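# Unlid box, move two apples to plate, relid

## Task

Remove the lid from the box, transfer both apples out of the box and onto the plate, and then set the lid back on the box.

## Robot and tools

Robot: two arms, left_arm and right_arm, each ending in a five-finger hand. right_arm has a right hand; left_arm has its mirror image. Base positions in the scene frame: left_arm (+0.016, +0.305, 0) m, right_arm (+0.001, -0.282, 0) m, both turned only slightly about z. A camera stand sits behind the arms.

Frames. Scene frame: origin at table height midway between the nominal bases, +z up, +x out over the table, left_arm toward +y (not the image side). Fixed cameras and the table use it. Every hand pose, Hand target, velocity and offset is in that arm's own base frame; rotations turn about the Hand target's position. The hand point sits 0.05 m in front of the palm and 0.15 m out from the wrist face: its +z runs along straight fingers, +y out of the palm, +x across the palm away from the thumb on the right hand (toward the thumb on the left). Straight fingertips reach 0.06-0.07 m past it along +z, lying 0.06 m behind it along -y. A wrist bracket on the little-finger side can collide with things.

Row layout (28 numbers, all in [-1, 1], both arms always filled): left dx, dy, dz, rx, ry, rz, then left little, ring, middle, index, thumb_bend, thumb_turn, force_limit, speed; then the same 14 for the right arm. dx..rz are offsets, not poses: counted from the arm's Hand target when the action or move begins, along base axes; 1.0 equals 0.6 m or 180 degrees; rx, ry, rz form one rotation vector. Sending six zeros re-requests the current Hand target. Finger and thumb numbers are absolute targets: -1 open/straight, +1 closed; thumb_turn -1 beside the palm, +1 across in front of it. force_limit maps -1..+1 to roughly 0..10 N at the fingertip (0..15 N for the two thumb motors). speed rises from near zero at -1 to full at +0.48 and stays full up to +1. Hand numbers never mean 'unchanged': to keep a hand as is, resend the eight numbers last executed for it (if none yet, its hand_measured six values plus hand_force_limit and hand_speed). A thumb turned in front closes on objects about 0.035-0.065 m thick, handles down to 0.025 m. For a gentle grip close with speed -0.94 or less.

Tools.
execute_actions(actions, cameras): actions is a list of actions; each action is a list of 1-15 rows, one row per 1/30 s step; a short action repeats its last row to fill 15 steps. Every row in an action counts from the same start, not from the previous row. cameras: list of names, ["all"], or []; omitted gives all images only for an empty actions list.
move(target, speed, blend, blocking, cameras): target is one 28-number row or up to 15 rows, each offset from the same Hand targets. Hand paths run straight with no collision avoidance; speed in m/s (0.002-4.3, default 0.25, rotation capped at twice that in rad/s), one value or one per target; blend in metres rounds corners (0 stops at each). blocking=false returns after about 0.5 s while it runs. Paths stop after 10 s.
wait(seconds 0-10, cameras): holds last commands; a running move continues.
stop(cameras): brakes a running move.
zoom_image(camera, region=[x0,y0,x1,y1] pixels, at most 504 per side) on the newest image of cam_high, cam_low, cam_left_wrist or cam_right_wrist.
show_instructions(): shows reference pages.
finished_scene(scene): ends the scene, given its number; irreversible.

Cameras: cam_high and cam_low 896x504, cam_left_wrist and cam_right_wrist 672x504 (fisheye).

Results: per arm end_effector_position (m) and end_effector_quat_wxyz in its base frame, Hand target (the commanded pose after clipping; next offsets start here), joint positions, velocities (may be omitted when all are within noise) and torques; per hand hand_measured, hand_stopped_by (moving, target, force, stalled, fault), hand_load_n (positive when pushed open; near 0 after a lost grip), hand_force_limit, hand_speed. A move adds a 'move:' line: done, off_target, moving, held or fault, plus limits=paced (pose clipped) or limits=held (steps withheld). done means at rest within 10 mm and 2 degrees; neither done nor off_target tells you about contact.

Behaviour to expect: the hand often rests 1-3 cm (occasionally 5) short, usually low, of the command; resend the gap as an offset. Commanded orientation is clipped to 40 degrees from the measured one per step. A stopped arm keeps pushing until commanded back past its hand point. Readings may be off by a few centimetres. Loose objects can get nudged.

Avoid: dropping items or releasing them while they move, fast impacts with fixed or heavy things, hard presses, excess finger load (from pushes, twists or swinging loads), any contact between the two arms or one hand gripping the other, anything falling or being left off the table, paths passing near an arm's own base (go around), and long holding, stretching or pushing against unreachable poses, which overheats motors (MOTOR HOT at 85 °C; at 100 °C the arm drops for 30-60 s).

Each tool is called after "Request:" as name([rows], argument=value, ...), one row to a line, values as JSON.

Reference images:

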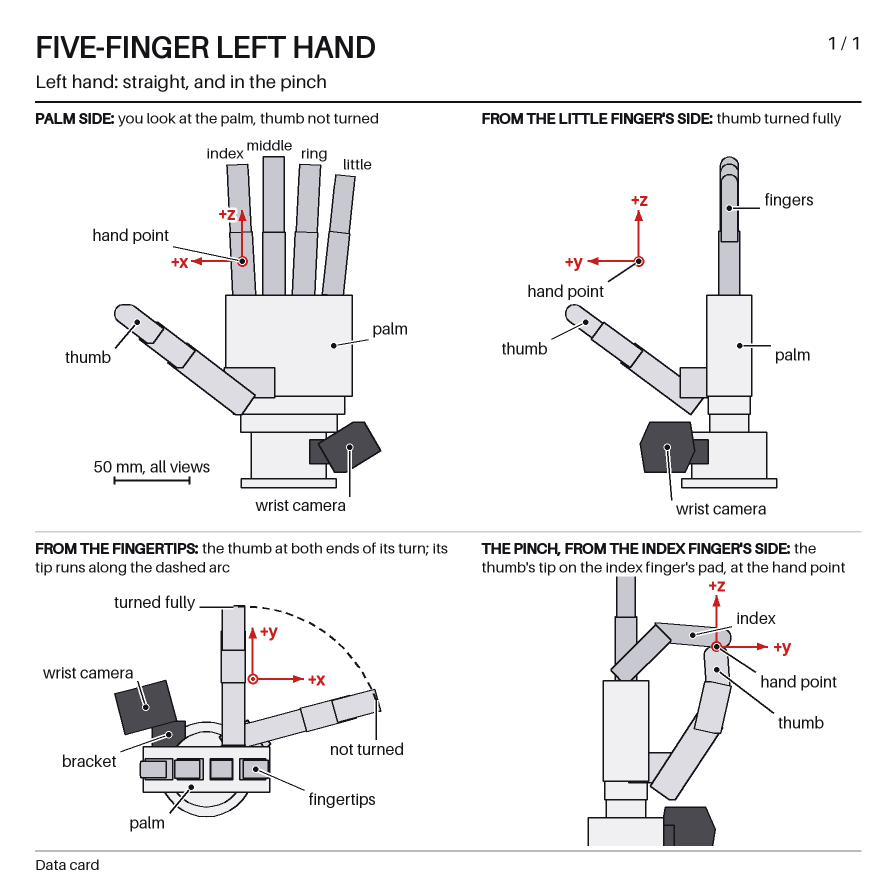

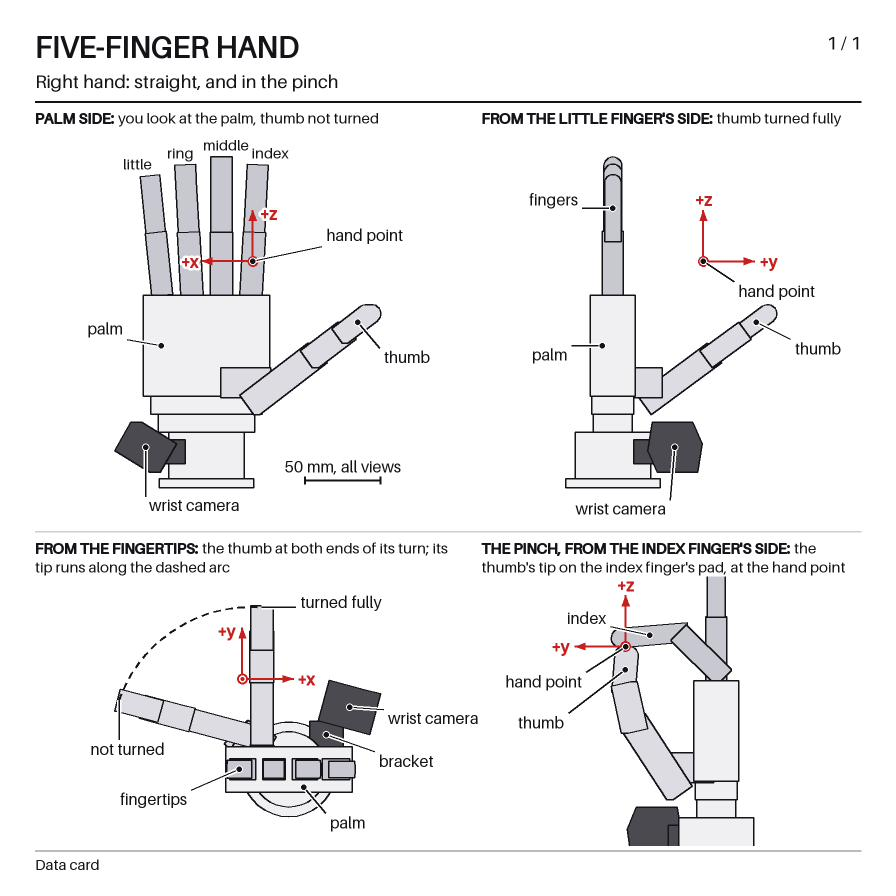

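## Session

Request:
execute_actions(actions=[])

Request:
zoom_image(camera="cam_low", region=[200, 0, 600, 400])

Scene clock: 0.00 s.
left_arm: end_effector_position=(+0.4176, -0.2361, +0.2253) hand_measured=(-1.000, -1.000, -1.000, -1.000, -1.000, -1.000) hand_load_n=(+0.0, +0.0, +0.0, +0.0, +0.0, +0.0) hand_stopped_by=(target, target, target, target, target, target) hand_force_limit=0.00 hand_speed=-0.80 end_effector_quat_wxyz=(-0.089, +0.995, -0.049, -0.004) | right_arm: end_effector_position=(+0.1606, +0.2033, +0.2726) hand_measured=(-1.000, -1.000, -1.000, -1.000, -1.000, -1.000) hand_load_n=(+0.0, +0.0, +0.0, +0.0, +0.0, +0.0) hand_stopped_by=(target, target, target, target, target, target) hand_force_limit=0.00 hand_speed=-0.80 end_effector_quat_wxyz=(+0.257, -0.536, +0.802, -0.056)
Joint positions: left_arm=[-0.487 1.516 1.486 -1.624 -0.157 -1.966] | right_arm=[0.811 0.635 0.917 -1.363 0.217 1.148]
Joint velocities: within noise
Joint torques (N m): no reading
Heat: left arm: hottest elbow 31 °C; right arm: hottest shoulder 32 °C.
Hand target: left_arm +0.4232, -0.2391, +0.2341; -0.084, +0.995, -0.048, +0.006 | right_arm +0.1638, +0.2067, +0.2871; +0.272, -0.533, +0.800, -0.053

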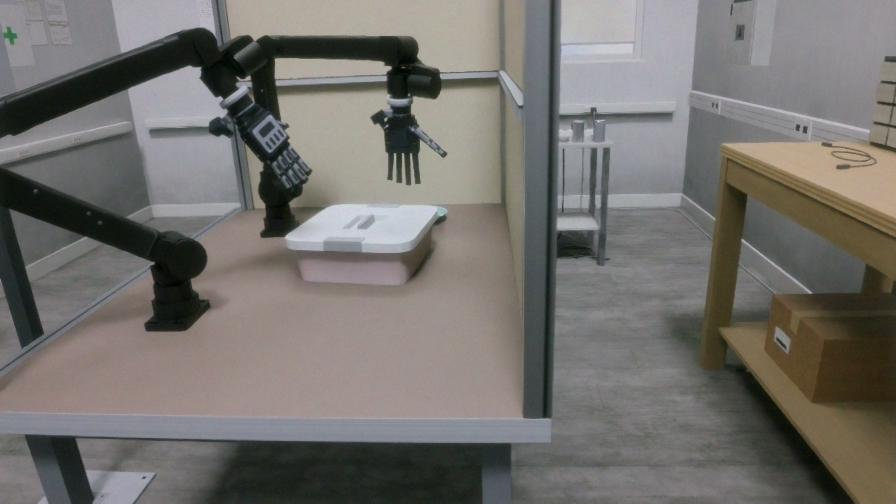

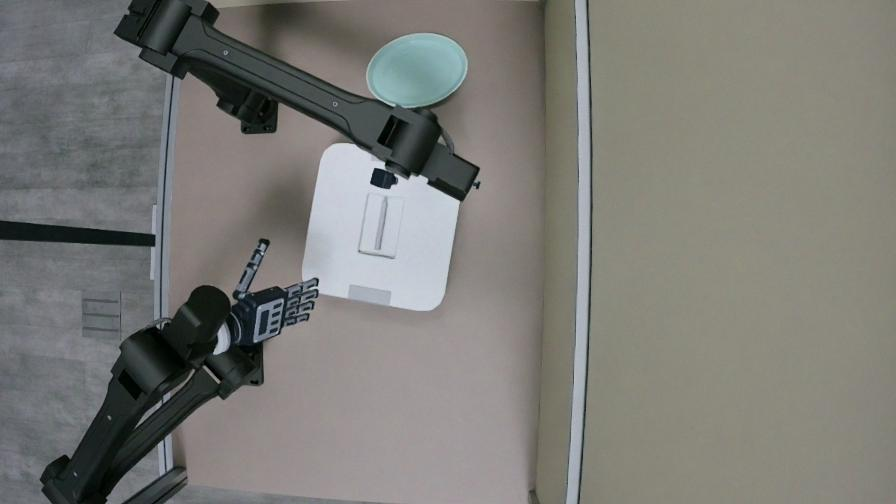

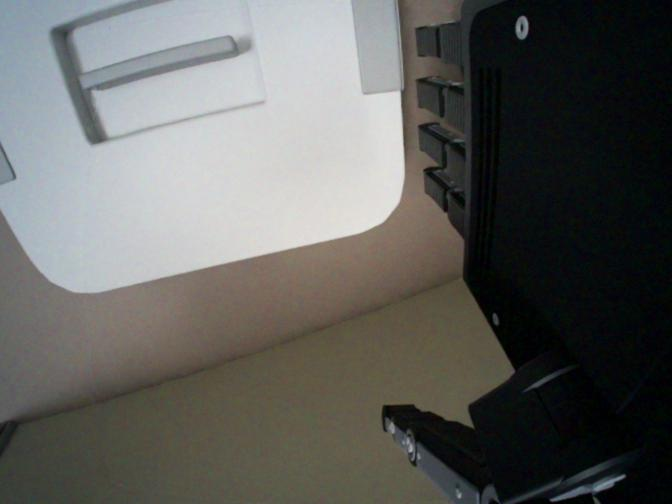

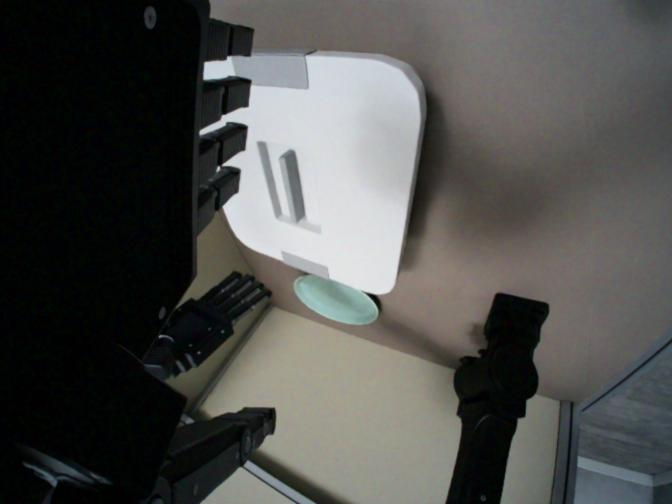

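Scaled by 1.260 from the camera's 896x504 image, which has a finer 1280x720 frame.

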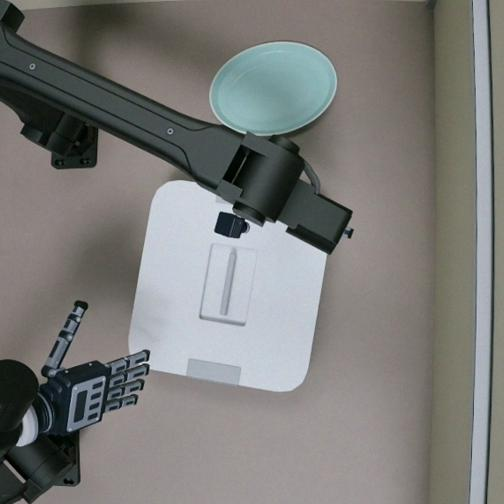

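Request:
move([
  [-0.1285,0.494,0.057,0.1554,-0.0736,-0.2192, 1,1,-0.45,-0.45,-1,1,0,0, 0.16,0.0555,0.0715,-0.1639,-0.1634,0.002,0,0,0,0,-0.4,1,0,0],
  [-0.1285,0.494,0.057,0.1554,-0.0736,-0.2192, 1,1,-0.45,-0.45,-1,1,0,0, 0.295,0.173,-0.19,-0.1639,-0.1634,0.002,0,0,0,0,-0.4,1,0,0],
], cameras=["cam_low","cam_high","cam_right_wrist"], speed=[0.4,0.25], blend=[0.03,0])

Request:
zoom_image(camera="cam_low", region=[290, 130, 470, 310])

Request:
zoom_image(camera="cam_high", region=[270, 130, 450, 290])

Scene clock: 5.10 s.
left_arm: end_effector_position=(+0.3451, +0.0554, +0.2721) hand_measured=(+1.000, +1.000, -0.450, -0.450, -1.000, +1.000) hand_load_n=(+0.0, +0.0, +0.0, +0.0, +0.0, +0.0) hand_stopped_by=(target, target, target, target, target, target) hand_force_limit=0.00 hand_speed=0.00 end_effector_quat_wxyz=(-0.314, +0.866, -0.366, +0.134) | right_arm: end_effector_position=(+0.3362, +0.3090, +0.1652) hand_measured=(+0.000, +0.000, +0.000, +0.000, -0.400, +1.000) hand_load_n=(+0.0, +0.0, +0.0, +0.0, +0.0, +0.0) hand_stopped_by=(target, target, target, target, target, target) hand_force_limit=0.00 hand_speed=0.00 end_effector_quat_wxyz=(+0.311, -0.562, +0.662, -0.386)
Joint positions: left_arm=[0.088 0.927 1.052 -1.12 -0.415 -0.559] | right_arm=[1 1.247 0.894 -0.655 0.925 0.877]
Joint torques (N m): left_arm=[-0.21 -2.08 7.64 1.88 -0.22 0.09] | right_arm=[-1.2 -8.41 9.61 2.14 0.51 0]
Heat: left arm: hottest elbow 32 °C; right arm: hottest shoulder 32 °C.
Hand target: left_arm +0.3460, +0.0571, +0.2682; -0.315, +0.865, -0.368, +0.133 | right_arm +0.3408, +0.3104, +0.1731; +0.321, -0.556, +0.664, -0.384
Off the commanded pose: left_arm 0.004 m, 0 deg | right_arm 0.009 m, 1 deg.
move: done
Images, in order (width x height): cam_high 896x504, cam_low 896x504, cam_right_wrist 672x504.

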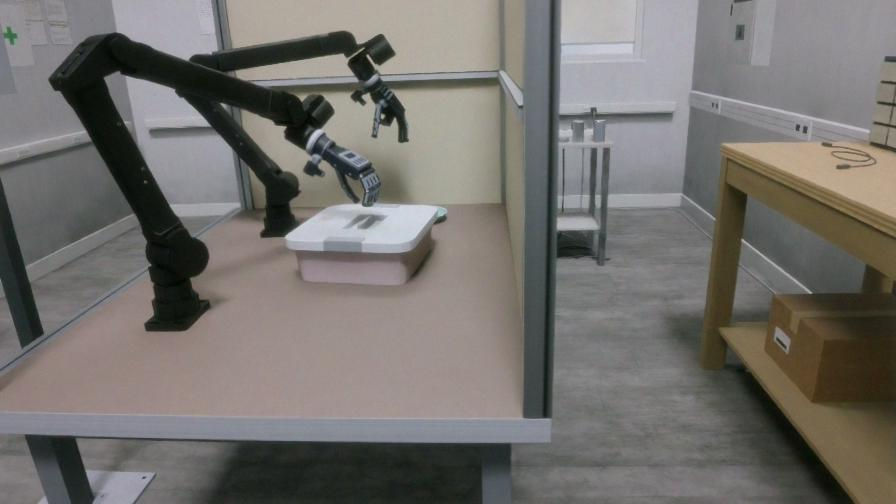

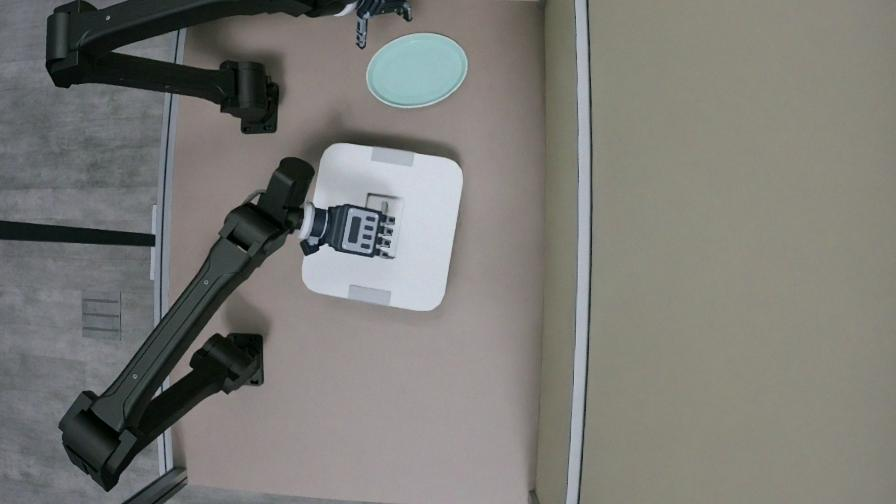

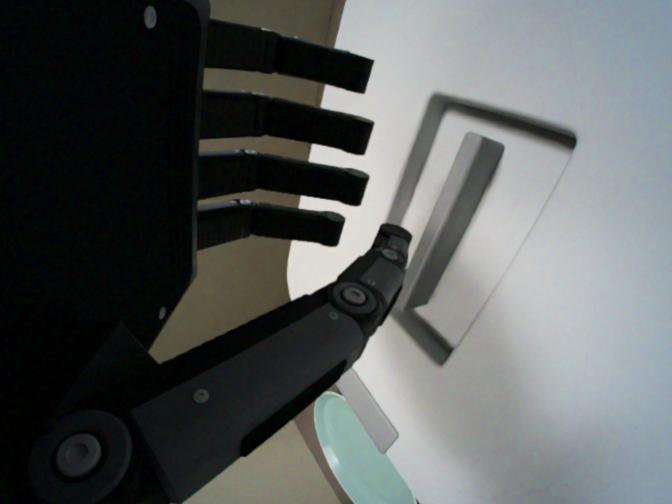

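Scaled by 2.800 from the camera's 896x504 image, which has a finer 1280x720 frame.

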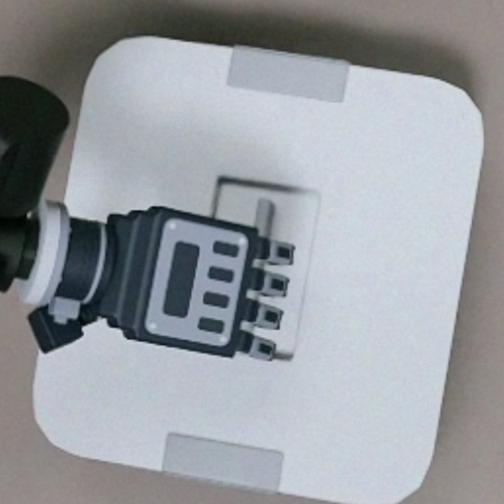

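Scaled by 2.800 from the camera's 896x504 image, which has a finer 1280x720 frame.

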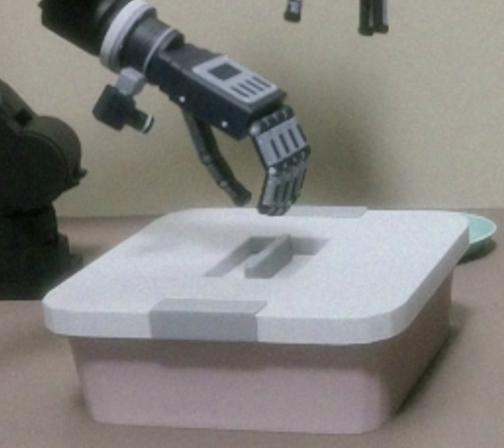

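Request:
move(target=[0,0,0,0,0,0, 1,1,-0.45,-0.45,-1,1,0,0, 0.001,-0.0067,-0.073,0,0,0,0,0,0,0,-0.4,1,0,0], cameras=["cam_low","cam_high","cam_right_wrist"], speed=0.12)

Request:
zoom_image(camera="cam_low", region=[330, 170, 430, 270])

Request:
zoom_image(camera="cam_high", region=[310, 160, 430, 280])

Scene clock: 7.53 s.
left_arm: end_effector_position=(+0.3451, +0.0554, +0.2721) hand_measured=(+1.000, +1.000, -0.450, -0.450, -1.000, +1.000) hand_load_n=(+0.0, +0.0, +0.0, +0.0, +0.5, +0.0) hand_stopped_by=(target, target, target, target, target, target) hand_force_limit=0.00 hand_speed=0.00 end_effector_quat_wxyz=(-0.314, +0.866, -0.366, +0.134) | right_arm: end_effector_position=(+0.3367, +0.3058, +0.1287) hand_measured=(+0.000, +0.000, +0.000, +0.000, -0.400, +1.000) hand_load_n=(+0.0, +0.0, +0.0, +0.0, +0.0, +0.0) hand_stopped_by=(target, target, target, target, target, target) hand_force_limit=0.00 hand_speed=0.00 end_effector_quat_wxyz=(+0.318, -0.558, +0.663, -0.384)
Joint positions: left_arm=[0.088 0.927 1.052 -1.12 -0.415 -0.559] | right_arm=[0.994 1.275 0.807 -0.514 0.921 0.866]
Joint torques (N m): left_arm=[0.09 -1.14 7.56 1.92 -0.26 0.11] | right_arm=[-1.32 -7.06 9.09 2.22 0.41 0.05]
Heat: left arm: hottest elbow 32 °C; right arm: hottest shoulder 32 °C.
Hand target: left_arm +0.3460, +0.0571, +0.2682; -0.315, +0.865, -0.368, +0.133 | right_arm +0.3414, +0.3065, +0.1293; +0.321, -0.556, +0.664, -0.384
Off the commanded pose: left_arm 0.004 m, 0 deg | right_arm 0.005 m, 0 deg.
move: done
Images, in order (width x height): cam_high 896x504, cam_low 896x504, cam_right_wrist 672x504.

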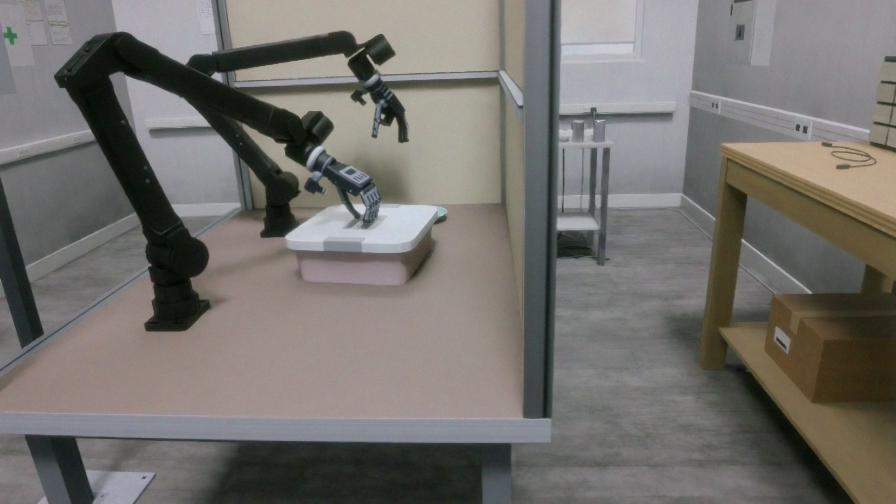

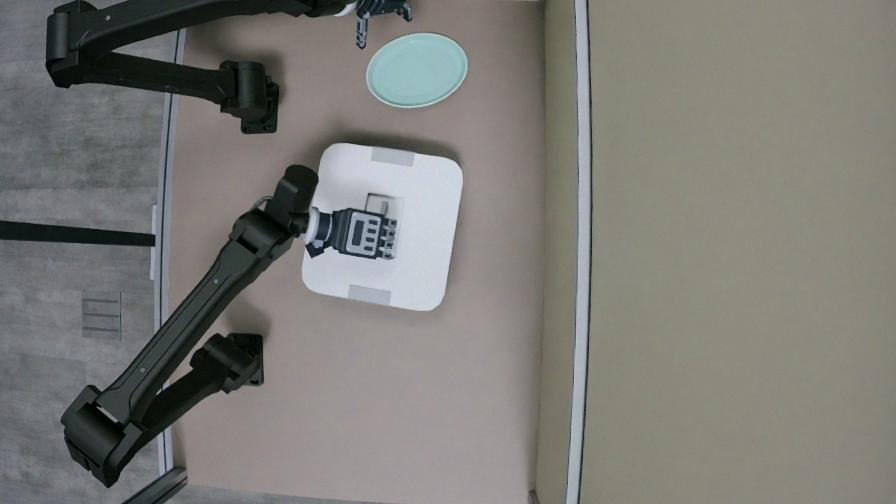

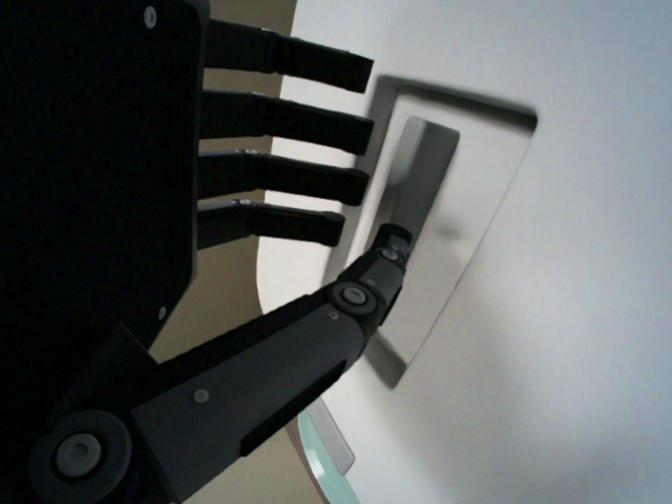

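Scaled by 5.040 from the camera's 896x504 image, which has a finer 1280x720 frame.

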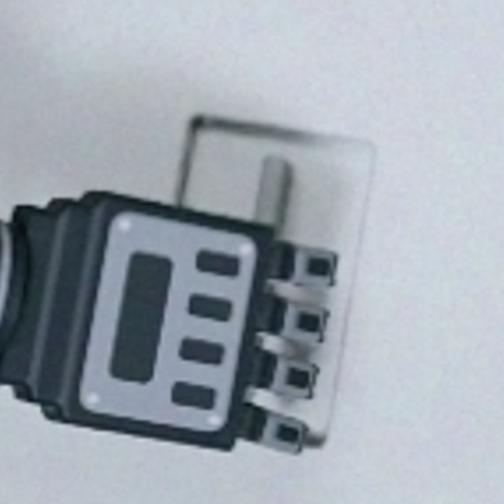

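Scaled by 4.200 from the camera's 896x504 image, which has a finer 1280x720 frame.

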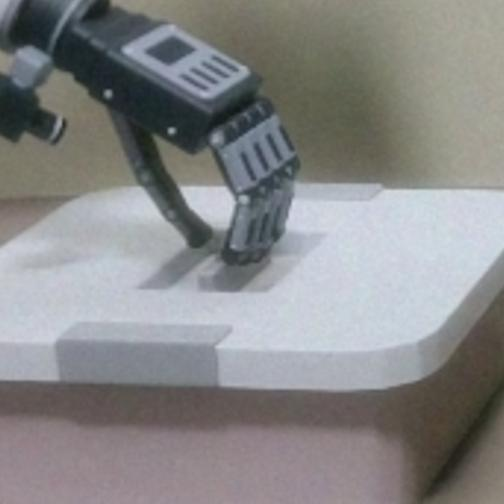

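Request:
move([
  [0,0,0,0,0,0, 1,1,-0.45,-0.45,-1,1,0,0, 0,0.001,-0.03,0,0,0,0,0,0,0,-0.3,1,0.3,-0.6],
  [0,0,0,0,0,0, 1,1,-0.45,-0.45,-1,1,0,0, 0,0.001,-0.03,0,0,0,0,0.17,0.6,0.6,-0.3,1,0.3,-0.9],
], cameras=["cam_high","cam_right_wrist"], speed=0.08)

Scene clock: 10.37 s.
left_arm: end_effector_position=(+0.3451, +0.0554, +0.2721) hand_measured=(+1.000, +1.000, -0.450, -0.450, -1.000, +1.000) hand_load_n=(+0.0, +0.0, +0.0, +0.0, +0.0, +0.0) hand_stopped_by=(target, target, target, target, target, target) hand_force_limit=0.00 hand_speed=0.00 end_effector_quat_wxyz=(-0.314, +0.866, -0.366, +0.134) | right_arm: end_effector_position=(+0.3376, +0.3072, +0.1132) hand_measured=(+0.000, +0.170, +0.156, +0.202, -0.300, +1.000) hand_load_n=(-1.5, +0.0, +5.5, +8.5, +3.0, +0.0) hand_stopped_by=(target, target, force, force, target, target) hand_force_limit=0.30 hand_speed=-0.90 end_effector_quat_wxyz=(+0.321, -0.558, +0.663, -0.383)
Joint positions: left_arm=[0.088 0.927 1.052 -1.12 -0.415 -0.559] | right_arm=[0.994 1.301 0.781 -0.456 0.921 0.864]
Joint torques (N m): left_arm=[-0.09 -1.2 7.49 1.81 -0.26 0.06] | right_arm=[-1.38 -6.83 8.65 2.24 0.47 0.05]
Heat: left arm: hottest elbow 32 °C; right arm: hottest shoulder 32 °C.
Hand target: left_arm +0.3460, +0.0571, +0.2682; -0.315, +0.865, -0.368, +0.133 | right_arm +0.3414, +0.3071, +0.1112; +0.321, -0.556, +0.664, -0.384
Off the commanded pose: left_arm 0.004 m, 0 deg | right_arm 0.004 m, 0 deg.
move: done
Images, in order (width x height): cam_high 896x504, cam_right_wrist 672x504.

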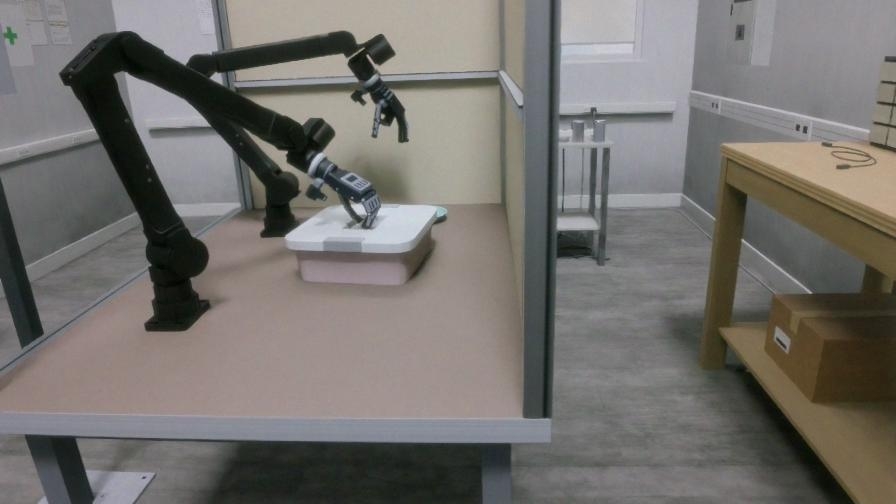

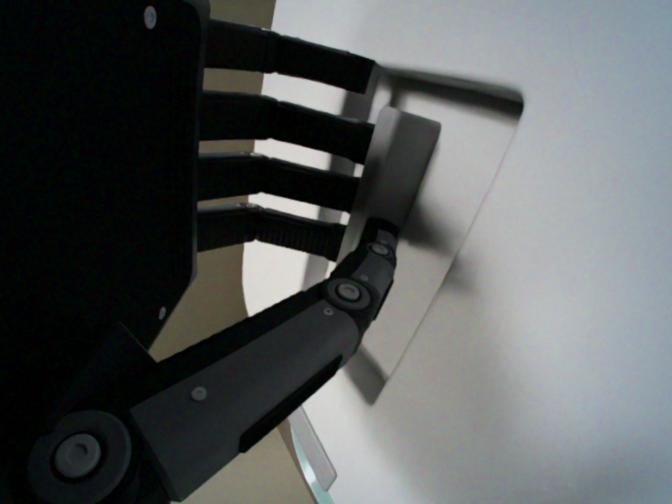

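Request:
move([
  [0,0,0,0,0,0, 1,1,-0.45,-0.45,-1,1,0,0, 0.022,0.027,0.206,0,0,0,0.05,0.17,0.6,0.6,-0.3,1,0.3,-0.9],
  [0,0,0,0,0,0, 1,1,-0.45,-0.45,-1,1,0,0, 0.1233,-0.6743,0.206,0,0,0,0.05,0.17,0.6,0.6,-0.3,1,0.3,-0.9],
  [0,0,0,0,0,0, 1,1,-0.45,-0.45,-1,1,0,0, 0.1233,-0.6743,-0.06,0,0,0,0.05,0.17,0.6,0.6,-0.3,1,0.3,-0.9],
  [0,0,0,0,0,0, 1,1,-0.45,-0.45,-1,1,0,0, 0.1233,-0.6743,-0.107,0,0,0,0.05,0.17,0.6,0.6,-0.3,1,0.3,-0.9],
], cameras=["cam_low","cam_high"], speed=[0.09,0.22,0.16,0.06], blend=[0.01,0.03,0.01,0])

Request:
zoom_image(camera="cam_low", region=[290, 130, 470, 310])

Request:
zoom_image(camera="cam_high", region=[240, 170, 480, 410])

Scene clock: 18.23 s.
left_arm: end_effector_position=(+0.3451, +0.0554, +0.2721) hand_measured=(+1.000, +1.000, -0.450, -0.450, -1.000, +1.000) hand_load_n=(+0.0, +0.0, +0.0, +0.0, +0.0, +0.0) hand_stopped_by=(target, target, target, target, target, target) hand_force_limit=0.00 hand_speed=0.00 end_effector_quat_wxyz=(-0.314, +0.866, -0.366, +0.134) | right_arm: end_effector_position=(+0.4056, -0.0936, +0.0360) hand_measured=(+0.050, +0.170, +0.156, +0.202, -0.302, +1.000) hand_load_n=(+0.0, +0.0, +3.5, +5.0, +6.5, +0.5) hand_stopped_by=(target, target, force, force, target, target) hand_force_limit=0.30 hand_speed=-0.90 end_effector_quat_wxyz=(+0.311, -0.559, +0.675, -0.368)
Joint positions: left_arm=[0.088 0.927 1.052 -1.12 -0.415 -0.559] | right_arm=[-0.358 1.251 0.426 0.251 -0.153 -0.088]
Joint torques (N m): left_arm=[0.15 -1.55 7.47 1.83 -0.26 0.06] | right_arm=[-0.56 -6.07 8.32 3.48 -0.39 0.11]
Heat: left arm: hottest elbow 32 °C; right arm: hottest shoulder 32 °C.
Hand target: left_arm +0.3460, +0.0571, +0.2682; -0.315, +0.865, -0.368, +0.133 | right_arm +0.4154, -0.0974, +0.0470; +0.321, -0.556, +0.664, -0.384
Off the commanded pose: left_arm 0.004 m, 0 deg | right_arm 0.015 m, 3 deg.
move: off_target (right_arm)
Images, in order (width x height): cam_high 896x504, cam_low 896x504.

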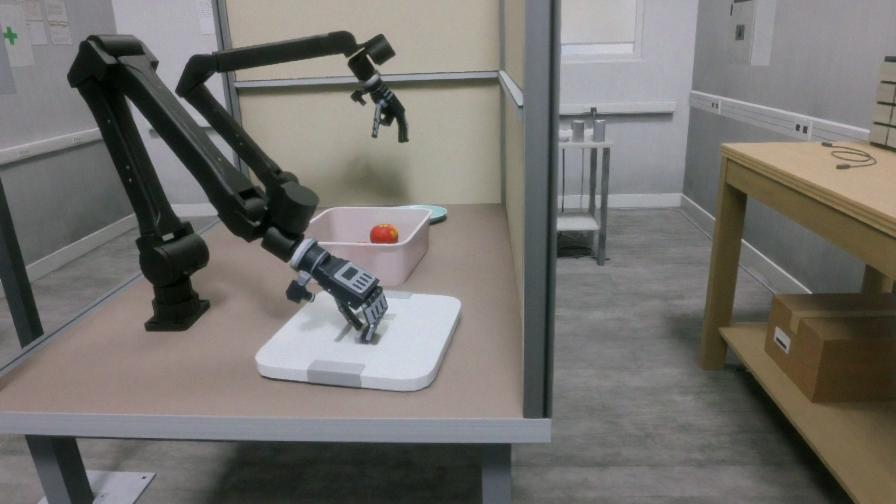

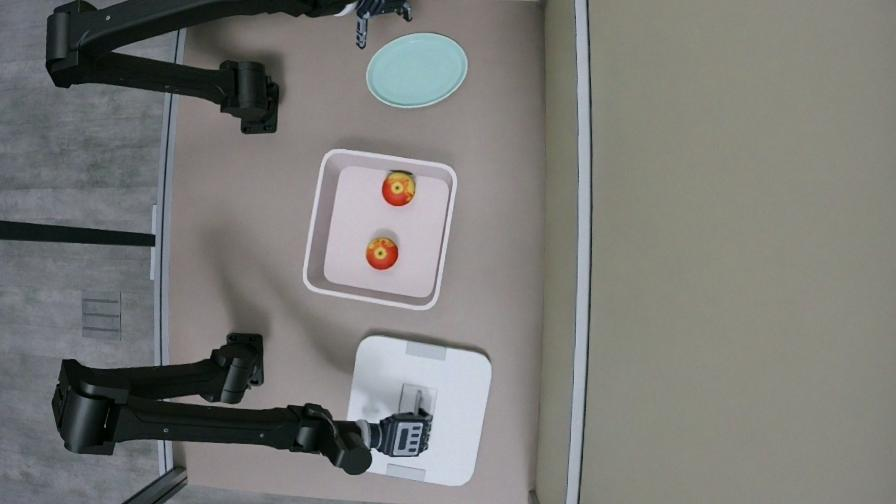

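Scaled by 2.800 from the camera's 896x504 image, which has a finer 1280x720 frame.

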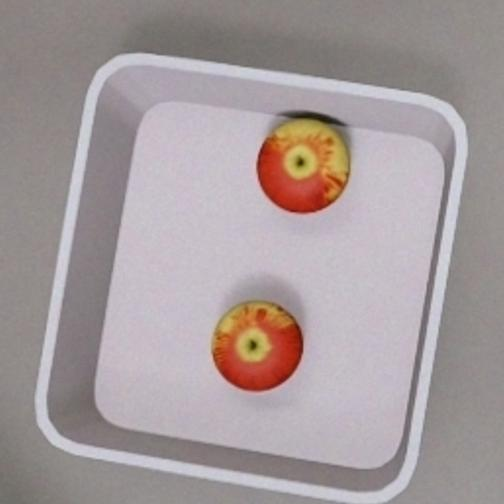

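Scaled by 2.100 from the camera's 896x504 image, which has a finer 1280x720 frame.

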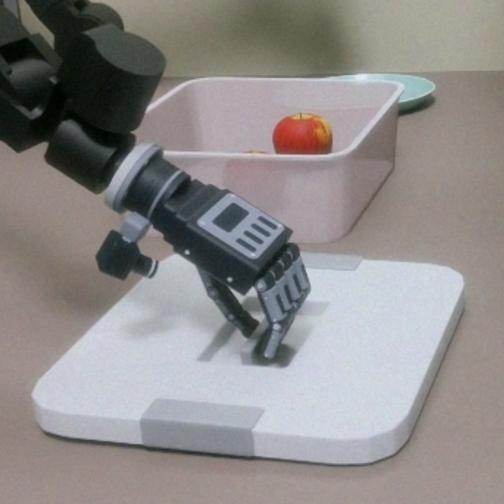

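Request:
move([
  [-0.0117,-0.4593,-0.03,0,0,-0.5128, 1,1,-0.45,-0.45,-1,1,0,0, 0,0,0,0,0,0,0.05,0.17,0.6,0.6,-0.3,1,0.3,-0.9],
  [-0.0117,-0.4593,-0.225,0,0,-0.5128, 1,1,-0.45,-0.45,-1,1,0,0, 0,0,0,0,0,0,0.05,0.17,0.6,0.6,-0.3,1,0.3,-0.9],
], cameras=["cam_low","cam_high","cam_left_wrist"], speed=[0.4,0.2], blend=[0.03,0])

Request:
zoom_image(camera="cam_low", region=[340, 130, 460, 250])

Request:
zoom_image(camera="cam_high", region=[320, 150, 440, 270])

Scene clock: 25.53 s.
left_arm: end_effector_position=(+0.3368, -0.2162, +0.1319) hand_measured=(+1.000, +1.000, -0.450, -0.450, -1.000, +1.000) hand_load_n=(+0.0, +0.0, +0.0, +0.0, +0.0, +0.0) hand_stopped_by=(target, target, target, target, target, target) hand_force_limit=0.00 hand_speed=0.00 end_effector_quat_wxyz=(+0.116, -0.342, +0.878, -0.314) | right_arm: end_effector_position=(+0.4056, -0.0936, +0.0360) hand_measured=(+0.050, +0.170, +0.156, +0.202, -0.302, +1.000) hand_load_n=(+0.0, +0.0, +3.5, +4.5, +6.5, +0.0) hand_stopped_by=(target, target, force, force, target, target) hand_force_limit=0.30 hand_speed=-0.90 end_effector_quat_wxyz=(+0.311, -0.559, +0.675, -0.368)
Joint positions: left_arm=[-0.417 1.165 0.83 -0.599 0.264 0.322] | right_arm=[-0.358 1.251 0.426 0.251 -0.153 -0.088]
Joint torques (N m): left_arm=[-0.09 -4.48 7.99 2.11 0.11 0.06] | right_arm=[-0.44 -6.07 8.47 3.44 -0.43 0.11]
Heat: left arm: hottest elbow 33 °C; right arm: hottest shoulder 32 °C.
Hand target: left_arm +0.3391, -0.2183, +0.1332; +0.122, -0.334, +0.878, -0.319 | right_arm +0.4154, -0.0974, +0.0470; +0.321, -0.556, +0.664, -0.384
Off the commanded pose: left_arm 0.003 m, 1 deg | right_arm 0.015 m, 3 deg.
move: off_target (right_arm)
Images, in order (width x height): cam_high 896x504, cam_low 896x504, cam_left_wrist 672x504.

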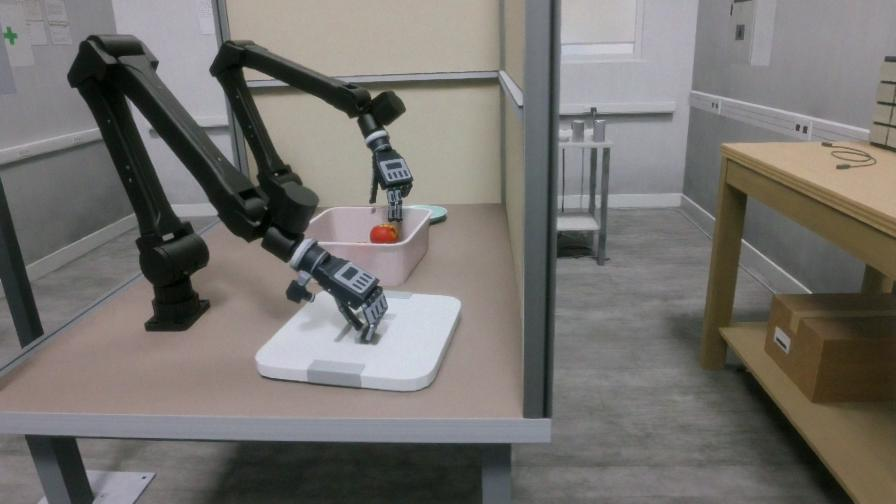

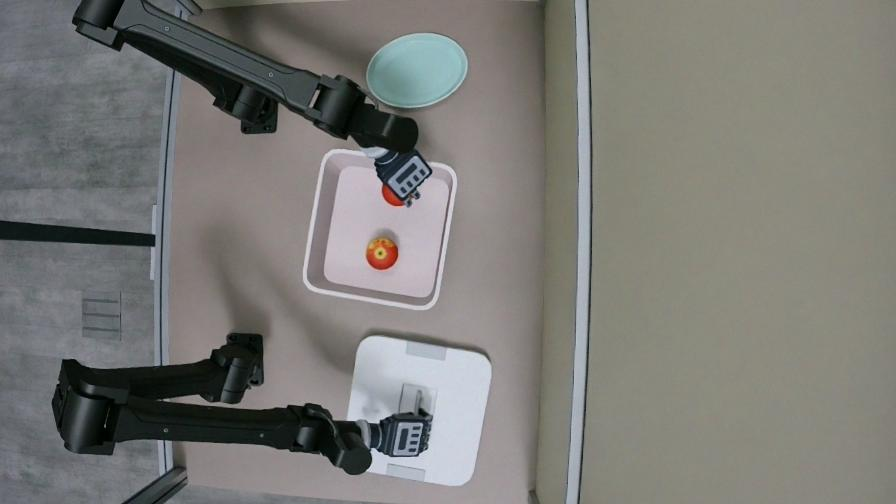

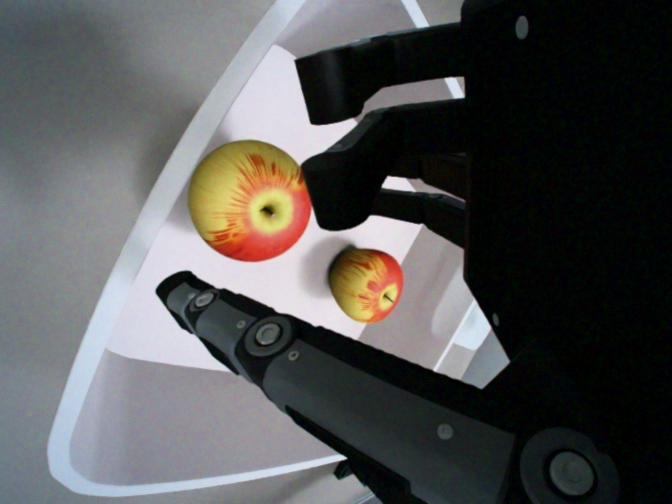

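Scaled by 4.200 from the camera's 896x504 image, which has a finer 1280x720 frame.

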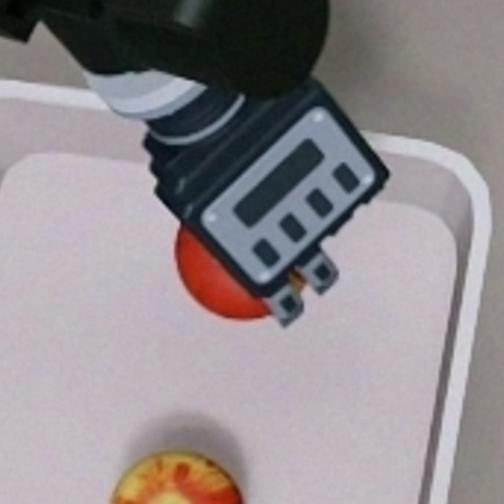

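Scaled by 4.200 from the camera's 896x504 image, which has a finer 1280x720 frame.

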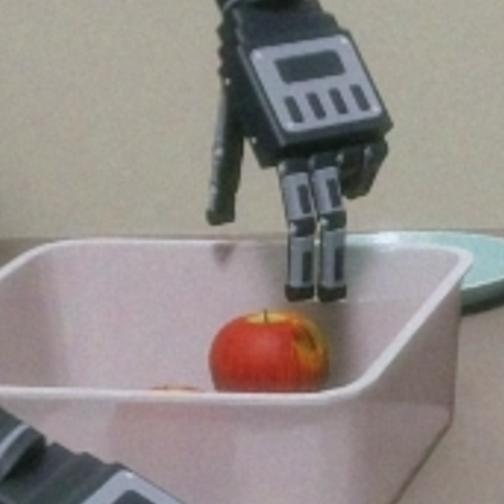

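Request:
move(target=[0,0,-0.139,0,0,0, 1,1,-0.45,-0.45,-1,1,0,0, 0,0,0,0,0,0,0.05,0.17,0.6,0.6,-0.3,1,0.3,-0.9], cameras=["cam_low","cam_left_wrist"], speed=0.12)

Request:
zoom_image(camera="cam_low", region=[340, 130, 460, 250])

Scene clock: 28.40 s.
left_arm: end_effector_position=(+0.3414, -0.2213, +0.0587) hand_measured=(+1.000, +1.000, -0.450, -0.450, -1.000, +1.000) hand_load_n=(-1.0, +0.0, +0.0, +0.0, +0.0, +0.0) hand_stopped_by=(target, target, target, target, target, target) hand_force_limit=0.00 hand_speed=0.00 end_effector_quat_wxyz=(+0.122, -0.336, +0.876, -0.325) | right_arm: end_effector_position=(+0.4056, -0.0936, +0.0360) hand_measured=(+0.050, +0.170, +0.156, +0.202, -0.302, +1.000) hand_load_n=(+0.0, +0.0, +4.0, +5.0, +6.5, +0.0) hand_stopped_by=(target, target, force, force, target, target) hand_force_limit=0.30 hand_speed=-0.90 end_effector_quat_wxyz=(+0.311, -0.559, +0.675, -0.368)
Joint positions: left_arm=[-0.421 1.274 0.695 -0.328 0.272 0.323] | right_arm=[-0.358 1.251 0.426 0.251 -0.153 -0.088]
Joint torques (N m): left_arm=[-0.32 -4.54 6.38 2.06 -0.14 0.08] | right_arm=[-0.79 -6.18 8.44 3.4 -0.4 0.07]
Heat: left arm: hottest elbow 33 °C; right arm: hottest shoulder 32 °C.
Hand target: left_arm +0.3391, -0.2184, +0.0498; +0.122, -0.334, +0.878, -0.319 | right_arm +0.4154, -0.0974, +0.0470; +0.321, -0.556, +0.664, -0.384
Off the commanded pose: left_arm 0.010 m, 1 deg | right_arm 0.015 m, 3 deg.
move: off_target (right_arm)
Images, in order (width x height): cam_low 896x504, cam_left_wrist 672x504.

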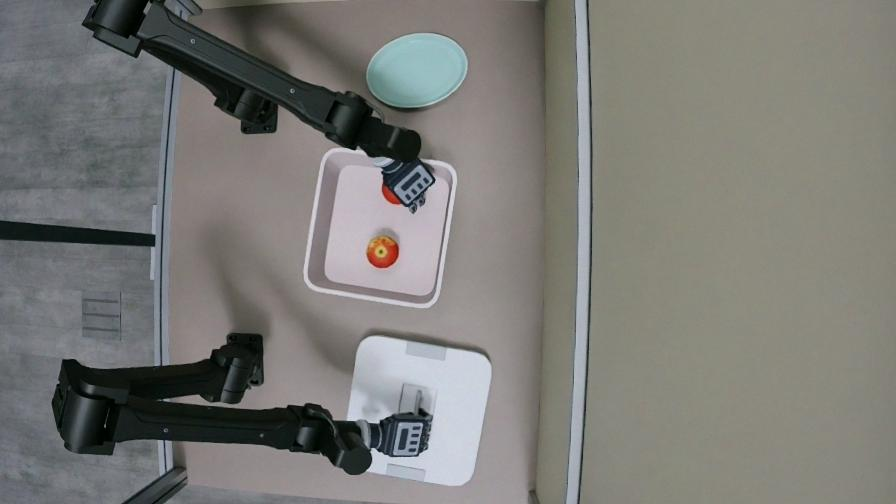

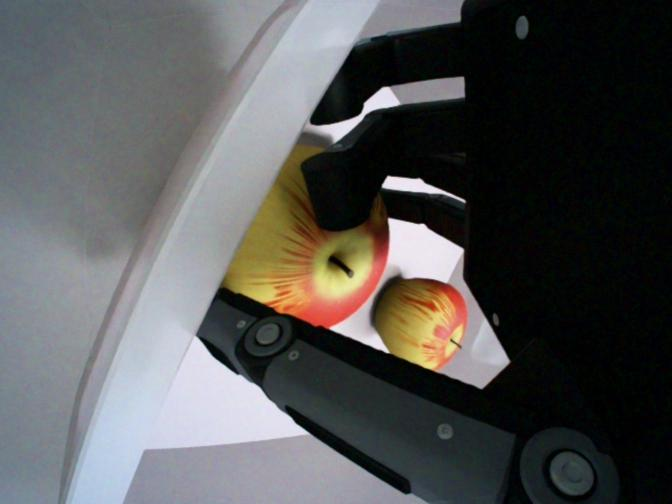

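Scaled by 4.200 from the camera's 896x504 image, which has a finer 1280x720 frame.

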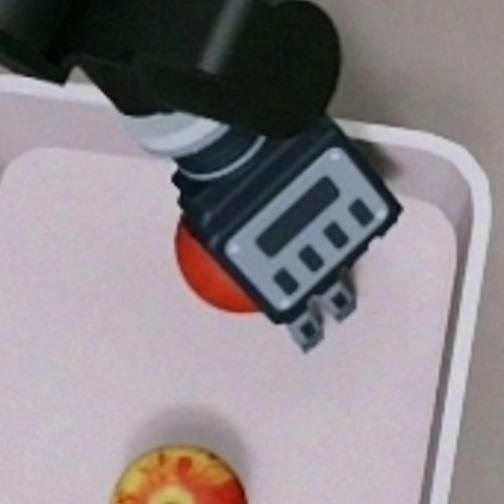

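Request:
move(target=[-0.007,0.017,0.0,0,0,0, 1,1,-0.45,-0.45,-1,1,0,0, 0,0,0,0,0,0,0.05,0.17,0.6,0.6,-0.3,1,0.3,-0.9], cameras=["cam_low","cam_left_wrist"], speed=0.08)

Request:
zoom_image(camera="cam_low", region=[340, 130, 460, 250])

Scene clock: 30.50 s.
left_arm: end_effector_position=(+0.3362, -0.2167, +0.0543) hand_measured=(+1.000, +1.000, -0.450, -0.450, -1.000, +1.000) hand_load_n=(-1.0, +0.0, +0.0, +0.0, -0.5, +0.0) hand_stopped_by=(target, target, target, target, target, target) hand_force_limit=0.00 hand_speed=0.00 end_effector_quat_wxyz=(+0.119, -0.331, +0.878, -0.324) | right_arm: end_effector_position=(+0.4056, -0.0936, +0.0360) hand_measured=(+0.050, +0.170, +0.156, +0.202, -0.302, +1.000) hand_load_n=(+0.0, +0.0, +3.5, +5.0, +6.5, +0.5) hand_stopped_by=(target, target, force, force, target, target) hand_force_limit=0.30 hand_speed=-0.90 end_effector_quat_wxyz=(+0.311, -0.559, +0.675, -0.368)
Joint positions: left_arm=[-0.414 1.268 0.678 -0.327 0.282 0.34] | right_arm=[-0.358 1.251 0.426 0.251 -0.153 -0.088]
Joint torques (N m): left_arm=[1.49 -5.13 6.11 1.52 0.06 0.04] | right_arm=[-1.03 -5.83 8.36 3.49 -0.41 0.07]
Heat: left arm: hottest elbow 33 °C; right arm: hottest shoulder 32 °C.
Hand target: left_arm +0.3348, -0.2081, +0.0497; +0.122, -0.334, +0.879, -0.319 | right_arm +0.4154, -0.0974, +0.0470; +0.321, -0.556, +0.664, -0.384
Off the commanded pose: left_arm 0.010 m, 1 deg | right_arm 0.015 m, 3 deg.
move: off_target (right_arm)
Images, in order (width x height): cam_low 896x504, cam_left_wrist 672x504.

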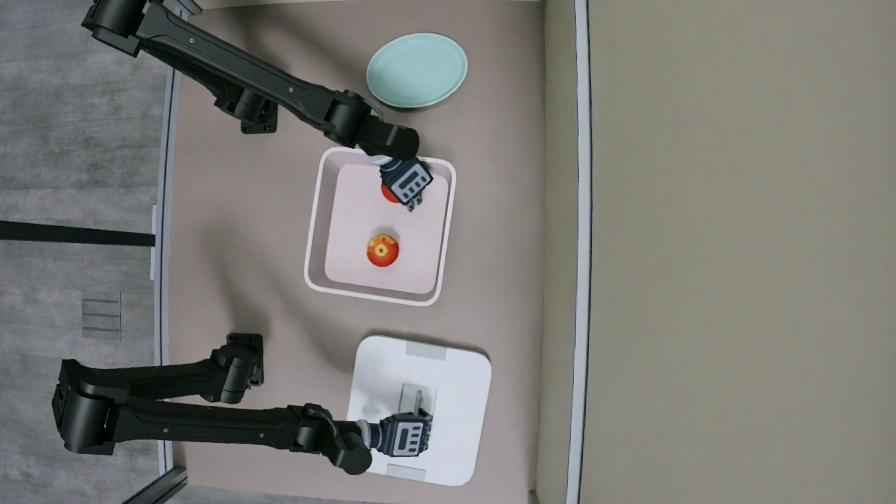

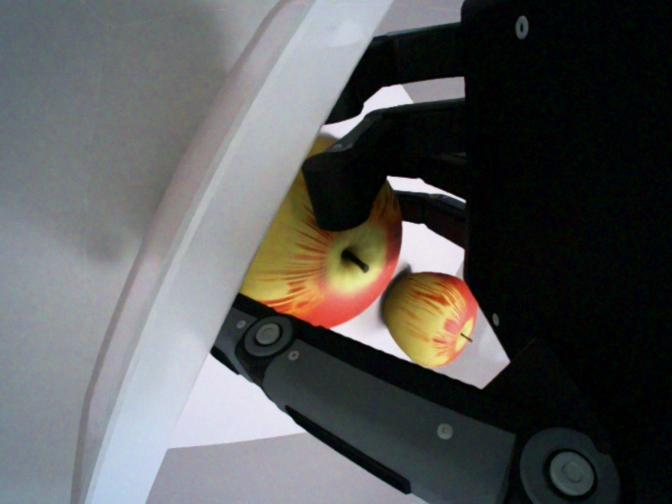

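Scaled by 4.200 from the camera's 896x504 image, which has a finer 1280x720 frame.

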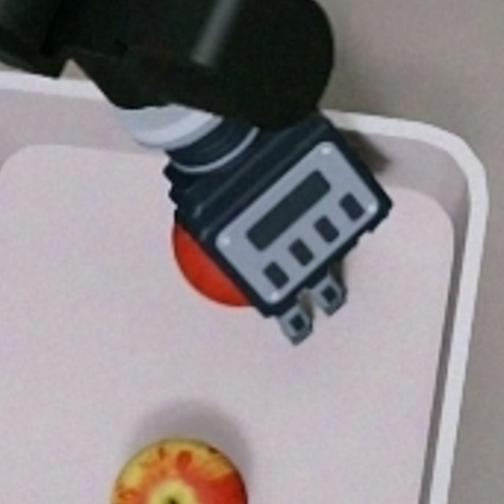

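Request:
move(target=[0,0,0.0,0,0,0, 1,1,0.6,0.6,0,1,-0.2,-0.85, 0,0,0,0,0,0,0.05,0.17,0.6,0.6,-0.3,1,0.3,-0.9], cameras=["cam_left_wrist"], speed=0.08)

Scene clock: 32.53 s.
left_arm: end_effector_position=(+0.3362, -0.2168, +0.0543) hand_measured=(+1.000, +1.000, -0.230, -0.218, -0.886, +1.000) hand_load_n=(-1.0, +0.0, +2.5, +7.5, +8.0, +0.0) hand_stopped_by=(target, target, force, force, force, target) hand_force_limit=-0.20 hand_speed=-0.85 end_effector_quat_wxyz=(+0.119, -0.331, +0.878, -0.324) | right_arm: end_effector_position=(+0.4056, -0.0936, +0.0360) hand_measured=(+0.050, +0.170, +0.156, +0.202, -0.302, +1.000) hand_load_n=(+0.0, +0.0, +3.5, +5.0, +6.5, +0.5) hand_stopped_by=(target, target, force, force, target, target) hand_force_limit=0.30 hand_speed=-0.90 end_effector_quat_wxyz=(+0.311, -0.559, +0.675, -0.368)
Joint positions: left_arm=[-0.414 1.268 0.678 -0.327 0.283 0.34] | right_arm=[-0.358 1.251 0.426 0.251 -0.153 -0.088]
Joint torques (N m): left_arm=[1.08 -4.95 6.08 1.68 0.01 0.11] | right_arm=[-0.67 -5.95 8.43 3.48 -0.43 0.06]
Heat: left arm: hottest elbow 33 °C; right arm: hottest shoulder 32 °C.
Hand target: left_arm +0.3348, -0.2082, +0.0497; +0.122, -0.334, +0.879, -0.319 | right_arm +0.4154, -0.0974, +0.0470; +0.321, -0.556, +0.664, -0.384
Off the commanded pose: left_arm 0.010 m, 1 deg | right_arm 0.015 m, 3 deg.
move: off_target (right_arm)
Images, in order (width x height): cam_left_wrist 672x504.

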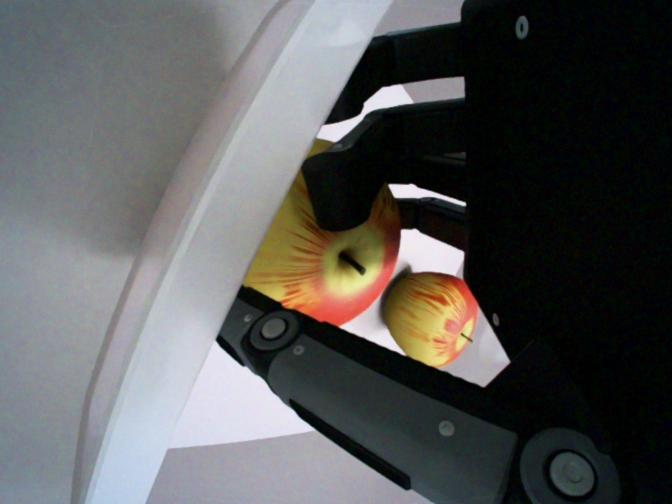

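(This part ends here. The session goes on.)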